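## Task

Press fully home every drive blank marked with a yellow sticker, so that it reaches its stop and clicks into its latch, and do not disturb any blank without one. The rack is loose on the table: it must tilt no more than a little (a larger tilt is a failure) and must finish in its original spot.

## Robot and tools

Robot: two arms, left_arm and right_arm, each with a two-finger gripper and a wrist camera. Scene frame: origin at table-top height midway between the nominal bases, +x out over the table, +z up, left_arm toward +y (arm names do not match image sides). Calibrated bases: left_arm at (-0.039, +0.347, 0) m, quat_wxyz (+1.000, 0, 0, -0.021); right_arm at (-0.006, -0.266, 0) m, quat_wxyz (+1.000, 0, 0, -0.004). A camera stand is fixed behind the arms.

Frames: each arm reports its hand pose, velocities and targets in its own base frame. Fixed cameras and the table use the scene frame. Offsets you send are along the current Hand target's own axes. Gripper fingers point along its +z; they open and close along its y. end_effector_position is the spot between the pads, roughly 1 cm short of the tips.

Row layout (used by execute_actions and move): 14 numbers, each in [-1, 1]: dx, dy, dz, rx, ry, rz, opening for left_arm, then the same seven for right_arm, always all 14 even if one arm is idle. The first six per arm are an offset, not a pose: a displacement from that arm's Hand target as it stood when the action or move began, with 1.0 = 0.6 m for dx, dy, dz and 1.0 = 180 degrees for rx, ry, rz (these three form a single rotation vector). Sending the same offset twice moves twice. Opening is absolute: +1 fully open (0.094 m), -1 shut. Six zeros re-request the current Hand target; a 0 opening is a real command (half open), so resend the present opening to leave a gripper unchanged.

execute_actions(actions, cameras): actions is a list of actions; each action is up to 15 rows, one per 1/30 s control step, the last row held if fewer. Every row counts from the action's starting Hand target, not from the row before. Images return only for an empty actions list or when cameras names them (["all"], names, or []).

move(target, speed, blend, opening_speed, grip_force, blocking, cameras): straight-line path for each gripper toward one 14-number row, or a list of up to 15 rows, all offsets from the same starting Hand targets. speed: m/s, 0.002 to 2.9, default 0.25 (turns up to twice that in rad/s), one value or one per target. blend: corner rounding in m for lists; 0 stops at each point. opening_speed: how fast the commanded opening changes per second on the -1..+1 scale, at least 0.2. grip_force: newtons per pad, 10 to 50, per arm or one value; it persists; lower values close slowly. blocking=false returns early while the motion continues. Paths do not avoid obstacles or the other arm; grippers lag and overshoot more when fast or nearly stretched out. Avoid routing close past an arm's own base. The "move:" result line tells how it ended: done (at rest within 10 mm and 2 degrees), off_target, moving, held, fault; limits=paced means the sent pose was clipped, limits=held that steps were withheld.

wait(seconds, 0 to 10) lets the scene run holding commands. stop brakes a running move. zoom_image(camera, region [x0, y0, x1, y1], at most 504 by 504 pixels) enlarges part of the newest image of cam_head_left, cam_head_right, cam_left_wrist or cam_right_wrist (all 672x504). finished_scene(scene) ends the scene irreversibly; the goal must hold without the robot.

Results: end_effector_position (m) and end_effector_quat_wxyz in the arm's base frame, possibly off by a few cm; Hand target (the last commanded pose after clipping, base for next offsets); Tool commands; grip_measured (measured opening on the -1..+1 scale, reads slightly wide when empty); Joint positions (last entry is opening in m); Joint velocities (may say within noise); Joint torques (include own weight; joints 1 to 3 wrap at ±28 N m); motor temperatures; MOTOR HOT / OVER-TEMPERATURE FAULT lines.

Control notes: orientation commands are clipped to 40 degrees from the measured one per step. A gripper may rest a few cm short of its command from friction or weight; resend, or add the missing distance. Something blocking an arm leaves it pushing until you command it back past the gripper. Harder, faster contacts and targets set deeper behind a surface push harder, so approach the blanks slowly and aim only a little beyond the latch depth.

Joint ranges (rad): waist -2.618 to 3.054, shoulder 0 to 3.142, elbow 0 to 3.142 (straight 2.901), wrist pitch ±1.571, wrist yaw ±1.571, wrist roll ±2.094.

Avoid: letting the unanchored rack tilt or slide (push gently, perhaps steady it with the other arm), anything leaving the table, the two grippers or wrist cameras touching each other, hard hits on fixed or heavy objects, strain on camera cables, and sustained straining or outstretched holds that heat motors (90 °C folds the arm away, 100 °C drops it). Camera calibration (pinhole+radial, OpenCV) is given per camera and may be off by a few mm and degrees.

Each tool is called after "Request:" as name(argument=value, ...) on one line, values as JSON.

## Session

Request:
execute_actions(actions=[])

Scene clock: 0.00 s.
left_arm: end_effector_position=(+0.3367, -0.0456, +0.2389) grip_measured=+1.000 end_effector_quat_wxyz=(+0.668, -0.164, +0.660, -0.301) | right_arm: end_effector_position=(+0.2368, +0.0844, +0.2615) grip_measured=+1.000 end_effector_quat_wxyz=(+0.698, +0.004, +0.662, +0.274)
Joint positions: left_arm=[-0.091 0.937 0.24 0.772 0.088 -0.673 0.094] | right_arm=[0.263 0.168 0.199 0.094 -0.104 0.394 0.094]
Joint velocities: within noise
Joint torques (N m): no reading
Motor temperatures (°C): left_arm=[26 25 27 29 23 21 22] | right_arm=[23 21 28 25 23 22 23]
Heat: left arm: 29 °C; right arm: 28 °C.
Hand target: left_arm +0.3367, -0.0456, +0.2494; +0.678, -0.159, +0.650, -0.303 | right_arm +0.2348, +0.0838, +0.2692; +0.704, +0.002, +0.654, +0.275
Tool commands: left_gripper/opening=+1.0 right_gripper/opening=+1.0
camera_calibration:
cam_left_wrist: T_world_to_cam=[[-0.189741, -0.772693, 0.605758, -0.11575], [-0.459569, -0.475312, -0.75025, 0.349695], [0.867637, -0.420741, -0.26492, -0.155188], [0, 0, 0, 1]] pos_world=[0.273393, 0.0114816, 0.291363]
cam_right_wrist: T_world_to_cam=[[0.356646, -0.850014, -0.38766, 0.0860135], [-0.427687, 0.220363, -0.876655, 0.349869], [0.830595, 0.478452, -0.284948, -0.0728501], [0, 0, 0, 1]] pos_world=[0.179467, 0.0308695, 0.3193]

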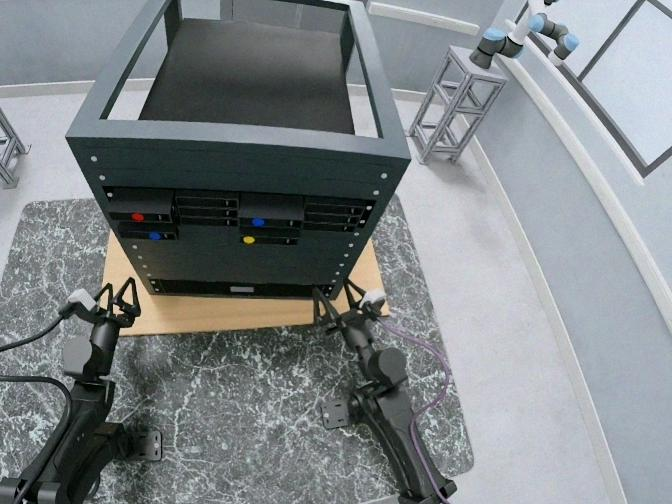

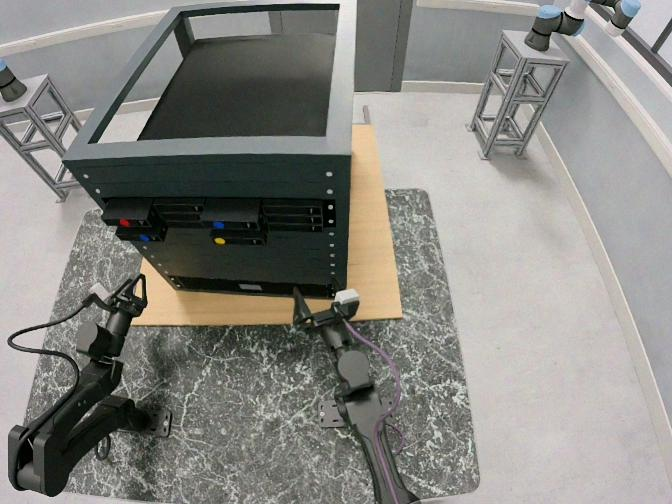

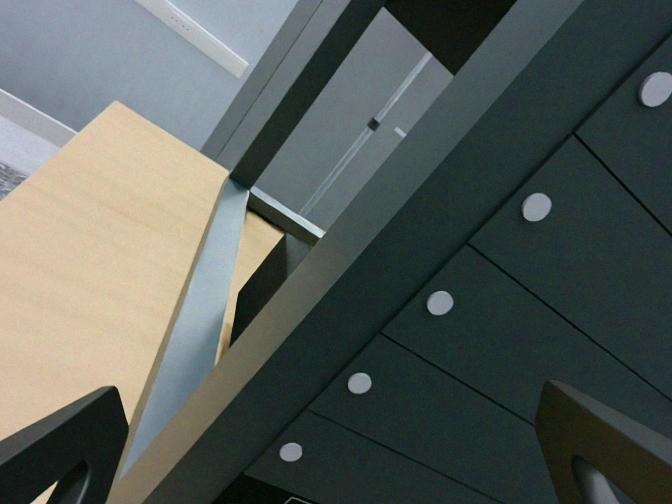

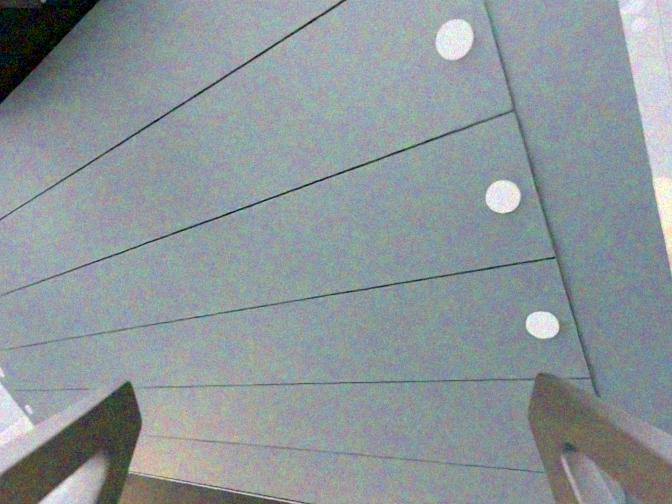

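Request:
zoom_image(camera="cam_head_right", region=[90, 180, 350, 260])

Request:
zoom_image(camera="cam_head_left", region=[100, 170, 390, 260])

Scaled by 1.938 from the camera's 672x504 image, which has a finer 960x720 frame.

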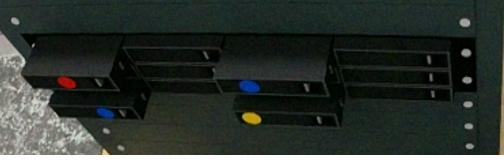

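Scaled by 1.738 from the camera's 672x504 image, which has a finer 960x720 frame.

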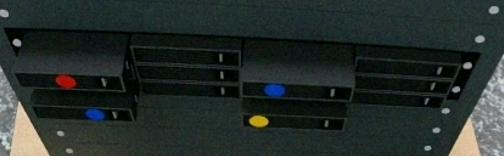

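Request:
move(target=[0,0,0,0,0,0,1,-0.0747,0.3307,0.0295,0.1429,-0.0034,-0.1325,-1], speed=0.2, cameras=["cam_head_right","cam_right_wrist"])

Scene clock: 45.50 s.
left_arm: end_effector_position=(+0.3367, -0.0456, +0.2389) grip_measured=+1.000 end_effector_quat_wxyz=(+0.668, -0.164, +0.660, -0.301) | right_arm: end_effector_position=(+0.1773, +0.2385, +0.3749) grip_measured=-0.988 end_effector_quat_wxyz=(+0.708, -0.024, +0.705, -0.004)
Joint positions: left_arm=[-0.091 0.937 0.24 0.772 0.088 -0.673 0.094] | right_arm=[1.58 1.149 0.919 0.406 1.551 -0.215 0.001]
Joint torques (N m): left_arm=[0.03 -1.89 6.78 1.78 -0.02 0.01] | right_arm=[0.49 -1.74 8.98 1.58 -0.14 -0.02]
Motor temperatures (°C): left_arm=[26 25 28 34 23 21 22] | right_arm=[23 21 30 29 23 22 23]
Heat: left arm: 34 °C; right arm: 30 °C.
Hand target: left_arm +0.3367, -0.0456, +0.2494; +0.678, -0.159, +0.650, -0.303 | right_arm +0.1752, +0.2409, +0.3852; +0.731, +0.025, +0.682, -0.026
Off the commanded pose: left_arm 0.010 m, 2 deg | right_arm 0.011 m, 7 deg.
joint sent to its limit (right arm) — joint 5 (wrist yaw), upper limit. The joint targets are off in orientation, not in position.
move: off_target (right_arm)
camera_calibration:
cam_right_wrist: T_world_to_cam=[[0.00601594, -0.999752, 0.0214245, 0.226642], [-0.422217, -0.021961, -0.906229, 0.457779], [0.906475, -0.00359395, -0.422244, 0.0881295], [0, 0, 0, 1]] pos_world=[0.112031, 0.236956, 0.447209]
Images, in order (width x height): cam_head_right 672x504, cam_right_wrist 672x504.

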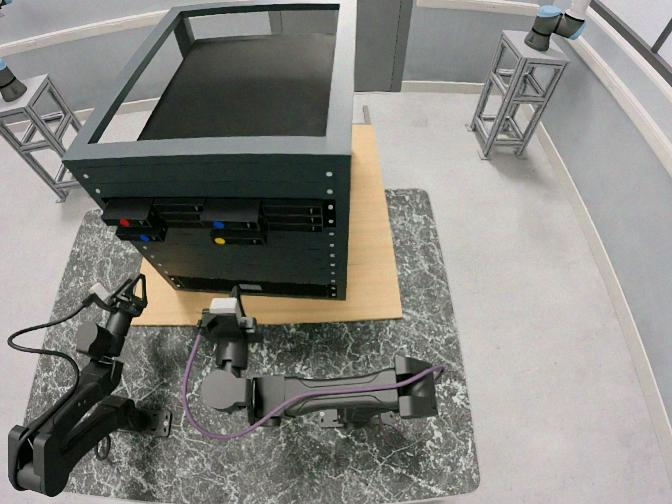

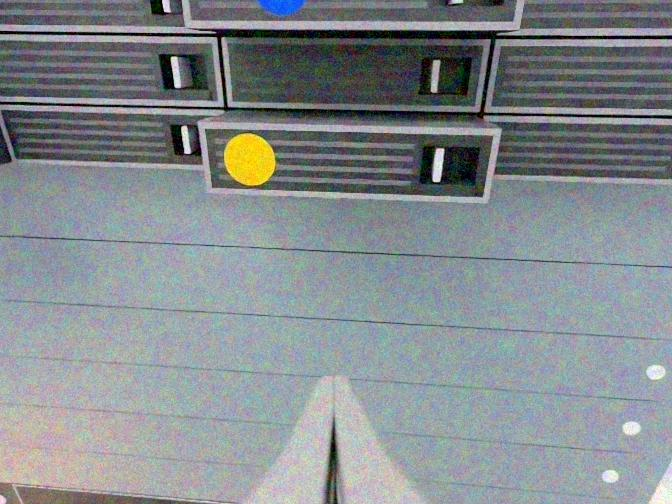

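Request:
move(target=[0,0,0,0,0,0,1,-0.0583,-0.0007,0.1215,0,0,0,-1], speed=0.12, cameras=["cam_right_wrist"])

Scene clock: 54.80 s.
left_arm: end_effector_position=(+0.3367, -0.0456, +0.2389) grip_measured=+1.000 end_effector_quat_wxyz=(+0.668, -0.164, +0.660, -0.301) | right_arm: end_effector_position=(+0.2429, +0.2336, +0.4107) grip_measured=-0.988 end_effector_quat_wxyz=(+0.725, +0.012, +0.687, -0.043)
Joint positions: left_arm=[-0.091 0.937 0.24 0.772 0.088 -0.673 0.094] | right_arm=[1.316 1.247 1.049 0.503 1.384 -0.343 0.001]
Joint torques (N m): left_arm=[0.02 -1.89 6.78 1.78 -0.02 0.01] | right_arm=[-0.64 -2.51 9.51 1.66 -0.4 -0.03]
Heat: left arm: 35 °C; right arm: 30 °C.
Hand target: left_arm +0.3367, -0.0456, +0.2494; +0.678, -0.159, +0.650, -0.303 | right_arm +0.2453, +0.2354, +0.4251; +0.731, +0.025, +0.682, -0.027
Off the commanded pose: left_arm 0.010 m, 2 deg | right_arm 0.015 m, 3 deg.
move: off_target (right_arm)
camera_calibration:
cam_right_wrist: T_world_to_cam=[[-0.099325, -0.994772, 0.0237147, 0.244095], [-0.374589, 0.015301, -0.927065, 0.506039], [0.921856, -0.100964, -0.37415, 0.0430163], [0, 0, 0, 1]] pos_world=[0.174146, 0.239419, 0.479437]
Images, in order (width x height): cam_right_wrist 672x504.

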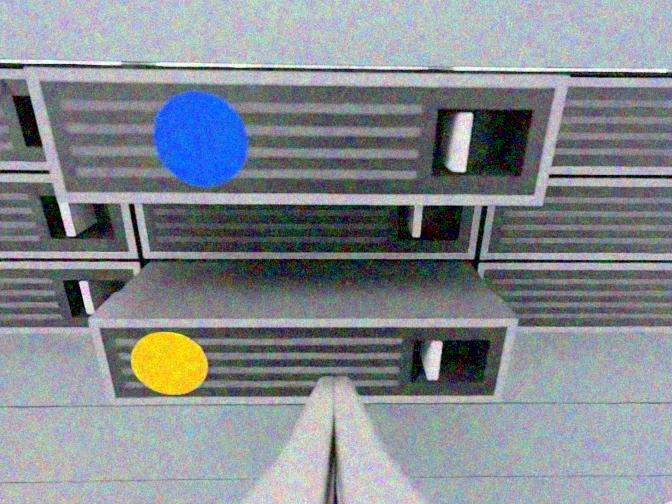

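Request:
move(target=[0,0,0,0,0,0,1,0.0173,0.0133,0.031,0,0,0,-1], speed=0.06, cameras=["cam_right_wrist"])

Scene clock: 74.70 s.
left_arm: end_effector_position=(+0.3367, -0.0456, +0.2389) grip_measured=+1.000 end_effector_quat_wxyz=(+0.668, -0.164, +0.660, -0.301) | right_arm: end_effector_position=(+0.2622, +0.2395, +0.4053) grip_measured=-0.988 end_effector_quat_wxyz=(+0.728, +0.019, +0.684, -0.037)
Joint positions: left_arm=[-0.091 0.937 0.24 0.772 0.088 -0.673 0.094] | right_arm=[1.251 1.288 1.062 0.489 1.321 -0.278 0.001]
Joint torques (N m): left_arm=[0.03 -1.89 6.78 1.78 -0.02 0.01] | right_arm=[-0.64 -2.97 9.61 1.33 -0.35 0.16]
Heat: left arm: 35 °C; right arm: 33 °C.
Hand target: left_arm +0.3367, -0.0456, +0.2494; +0.678, -0.159, +0.650, -0.303 | right_arm +0.2650, +0.2421, +0.4160; +0.731, +0.025, +0.682, -0.026
Off the commanded pose: left_arm 0.010 m, 2 deg | right_arm 0.011 m, 1 deg.
move: off_target (right_arm)
camera_calibration:
cam_right_wrist: T_world_to_cam=[[-0.0999204, -0.994985, 0.00458975, 0.259998], [-0.365631, 0.0324273, -0.930195, 0.503045], [0.925381, -0.0946236, -0.367037, 0.0184344], [0, 0, 0, 1]] pos_world=[0.192849, 0.244126, 0.473503]
Images, in order (width x height): cam_right_wrist 672x504.

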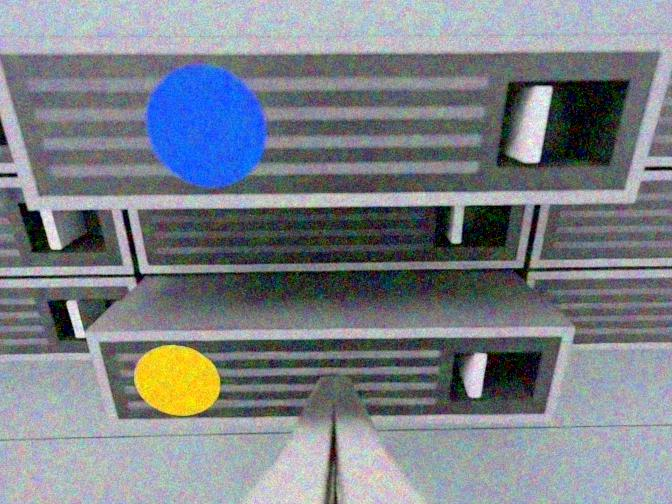

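Request:
move(target=[0,0,0,0,0,0,1,0.001,-0.001,0.033,0,0,0,-1], speed=0.045, cameras=["cam_right_wrist"])

Scene clock: 84.13 s.
left_arm: end_effector_position=(+0.3367, -0.0456, +0.2389) grip_measured=+1.000 end_effector_quat_wxyz=(+0.668, -0.164, +0.660, -0.301) | right_arm: end_effector_position=(+0.2817, +0.2372, +0.4065) grip_measured=-0.988 end_effector_quat_wxyz=(+0.729, +0.019, +0.684, -0.036)
Joint positions: left_arm=[-0.091 0.937 0.24 0.772 0.088 -0.673 0.094] | right_arm=[1.18 1.303 1.092 0.419 1.252 -0.219 0.001]
Joint torques (N m): left_arm=[0.02 -1.89 6.78 1.78 -0.02 0.01] | right_arm=[-0.62 -3.04 9.74 1.4 -0.32 0.13]
Heat: left arm: 35 °C; right arm: 33 °C.
Hand target: left_arm +0.3367, -0.0456, +0.2494; +0.678, -0.159, +0.650, -0.303 | right_arm +0.2848, +0.2400, +0.4169; +0.731, +0.025, +0.682, -0.026
Off the commanded pose: left_arm 0.010 m, 2 deg | right_arm 0.011 m, 1 deg.
move: off_target (right_arm)
camera_calibration:
cam_right_wrist: T_world_to_cam=[[-0.0999963, -0.994984, 0.00273447, 0.26045], [-0.365077, 0.0341335, -0.930352, 0.51091], [0.925592, -0.09403, -0.366659, 0.000233697], [0, 0, 0, 1]] pos_world=[0.212349, 0.241726, 0.474699]
Images, in order (width x height): cam_right_wrist 672x504.

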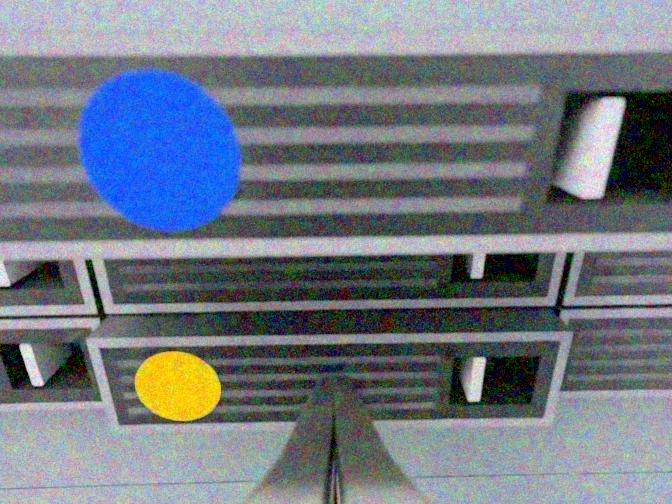

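Request:
move(target=[0,0,0,0,0,0,1,0.003,-0.001,0.02,0,0,0,-1], speed=0.035, cameras=["cam_right_wrist"])

Scene clock: 89.40 s.
left_arm: end_effector_position=(+0.3367, -0.0456, +0.2389) grip_measured=+1.000 end_effector_quat_wxyz=(+0.668, -0.164, +0.660, -0.301) | right_arm: end_effector_position=(+0.2922, +0.2356, +0.4064) grip_measured=-0.988 end_effector_quat_wxyz=(+0.729, +0.021, +0.684, -0.035)
Joint positions: left_arm=[-0.091 0.937 0.24 0.772 0.088 -0.673 0.094] | right_arm=[1.143 1.314 1.104 0.397 1.217 -0.194 0.001]
Joint torques (N m): left_arm=[0.03 -1.89 6.78 1.78 -0.02 0.01] | right_arm=[-0.98 -3.04 9.7 1.43 -0.37 0.18]
Heat: left arm: 35 °C; right arm: 33 °C.
Hand target: left_arm +0.3367, -0.0456, +0.2494; +0.678, -0.159, +0.650, -0.303 | right_arm +0.2967, +0.2385, +0.4159; +0.731, +0.025, +0.682, -0.026
Off the commanded pose: left_arm 0.010 m, 2 deg | right_arm 0.011 m, 1 deg.
move: off_target (right_arm)
camera_calibration:
cam_right_wrist: T_world_to_cam=[[-0.101321, -0.994852, -0.00171629, 0.261977], [-0.364543, 0.0387319, -0.930381, 0.513462], [0.925658, -0.093641, -0.366591, -0.00974878], [0, 0, 0, 1]] pos_world=[0.222747, 0.239828, 0.474591]
Images, in order (width x height): cam_right_wrist 672x504.

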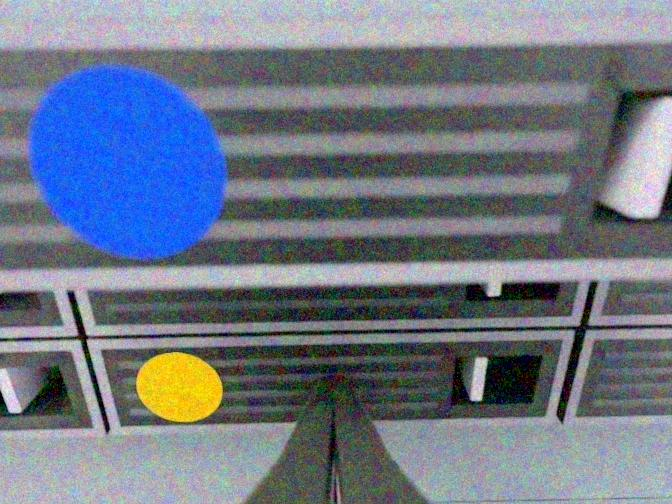

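Request:
move(target=[0,0,0,0,0,0,1,0.002,-0.001,0.014,0,0,0,-1], speed=0.03, cameras=["cam_right_wrist"])

Scene clock: 96.37 s.
left_arm: end_effector_position=(+0.3367, -0.0456, +0.2389) grip_measured=+1.000 end_effector_quat_wxyz=(+0.668, -0.164, +0.660, -0.301) | right_arm: end_effector_position=(+0.2928, +0.2354, +0.4061) grip_measured=-0.988 end_effector_quat_wxyz=(+0.729, +0.024, +0.684, -0.032)
Joint positions: left_arm=[-0.091 0.937 0.24 0.772 0.088 -0.673 0.094] | right_arm=[1.141 1.314 1.104 0.395 1.215 -0.182 0.001]
Joint torques (N m): left_arm=[0.02 -1.89 6.78 1.78 -0.02 0.01] | right_arm=[-3.18 -2.52 10.11 1.36 -0.63 0.16]
Heat: left arm: 36 °C; right arm: 32 °C.
Hand target: left_arm +0.3367, -0.0456, +0.2494; +0.678, -0.159, +0.650, -0.303 | right_arm +0.3052, +0.2372, +0.4153; +0.731, +0.025, +0.682, -0.027
Off the commanded pose: left_arm 0.010 m, 2 deg | right_arm 0.016 m, 1 deg.
move: off_target (right_arm)
camera_calibration:
cam_right_wrist: T_world_to_cam=[[-0.100612, -0.994871, -0.0104797, 0.265148], [-0.36433, 0.0466424, -0.930101, 0.51135], [0.925819, -0.0897613, -0.367153, -0.011202], [0, 0, 0, 1]] pos_world=[0.223348, 0.238932, 0.474274]
Images, in order (width x height): cam_right_wrist 672x504.

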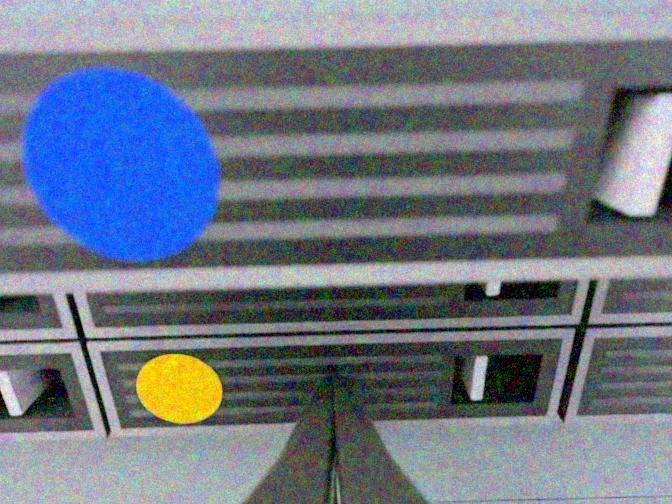

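Request:
move(target=[[0,0,0,0,0,0,1,0.022,0,-0.07,0,0,0,-1],[0,0,0,0,0,0,1,0.03,0,-0.16,0,0,0,-1]], blend=0.01, speed=0.08, cameras=["cam_right_wrist","cam_head_right"])

Scene clock: 104.87 s.
left_arm: end_effector_position=(+0.3367, -0.0456, +0.2389) grip_measured=+1.000 end_effector_quat_wxyz=(+0.668, -0.164, +0.660, -0.301) | right_arm: end_effector_position=(+0.2125, +0.2395, +0.3957) grip_measured=-0.988 end_effector_quat_wxyz=(+0.724, +0.030, +0.688, -0.024)
Joint positions: left_arm=[-0.091 0.937 0.24 0.772 0.088 -0.673 0.094] | right_arm=[1.438 1.312 0.937 1.101 1.494 -0.714 0.001]
Joint torques (N m): left_arm=[0.02 -1.89 6.78 1.78 -0.02 0.01] | right_arm=[0.51 -2.7 4.74 1.11 -0.64 -0.05]
Heat: left arm: 36 °C; right arm: 32 °C.
Hand target: left_arm +0.3367, -0.0456, +0.2494; +0.678, -0.159, +0.650, -0.303 | right_arm +0.2109, +0.2441, +0.3906; +0.731, +0.025, +0.682, -0.026
Off the commanded pose: left_arm 0.010 m, 2 deg | right_arm 0.007 m, 1 deg.
move: done
camera_calibration:
cam_right_wrist: T_world_to_cam=[[-0.0959247, -0.994959, -0.029244, 0.267614], [-0.375478, 0.0633779, -0.924662, 0.468431], [0.921854, -0.0777174, -0.379665, 0.0625952], [0, 0, 0, 1]] pos_world=[0.143853, 0.241442, 0.464731]
Images, in order (width x height): cam_head_right 672x504, cam_right_wrist 672x504.

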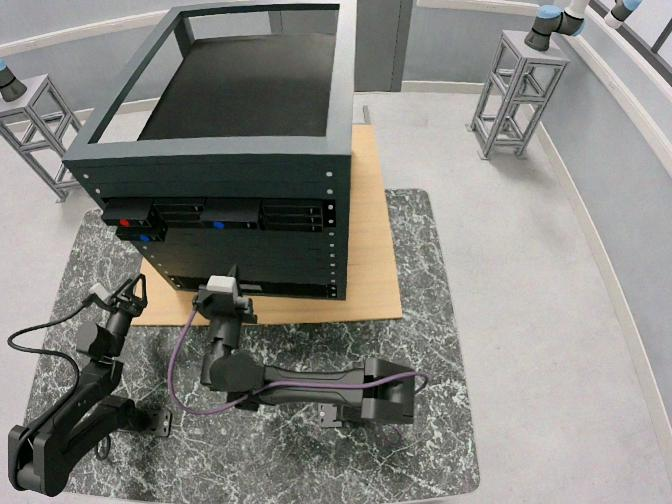

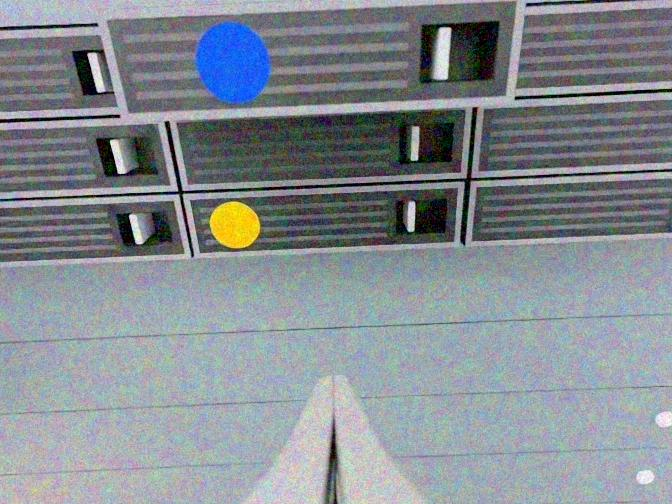

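Request:
finished_scene(scene=3)

The scene is finished: the task was done.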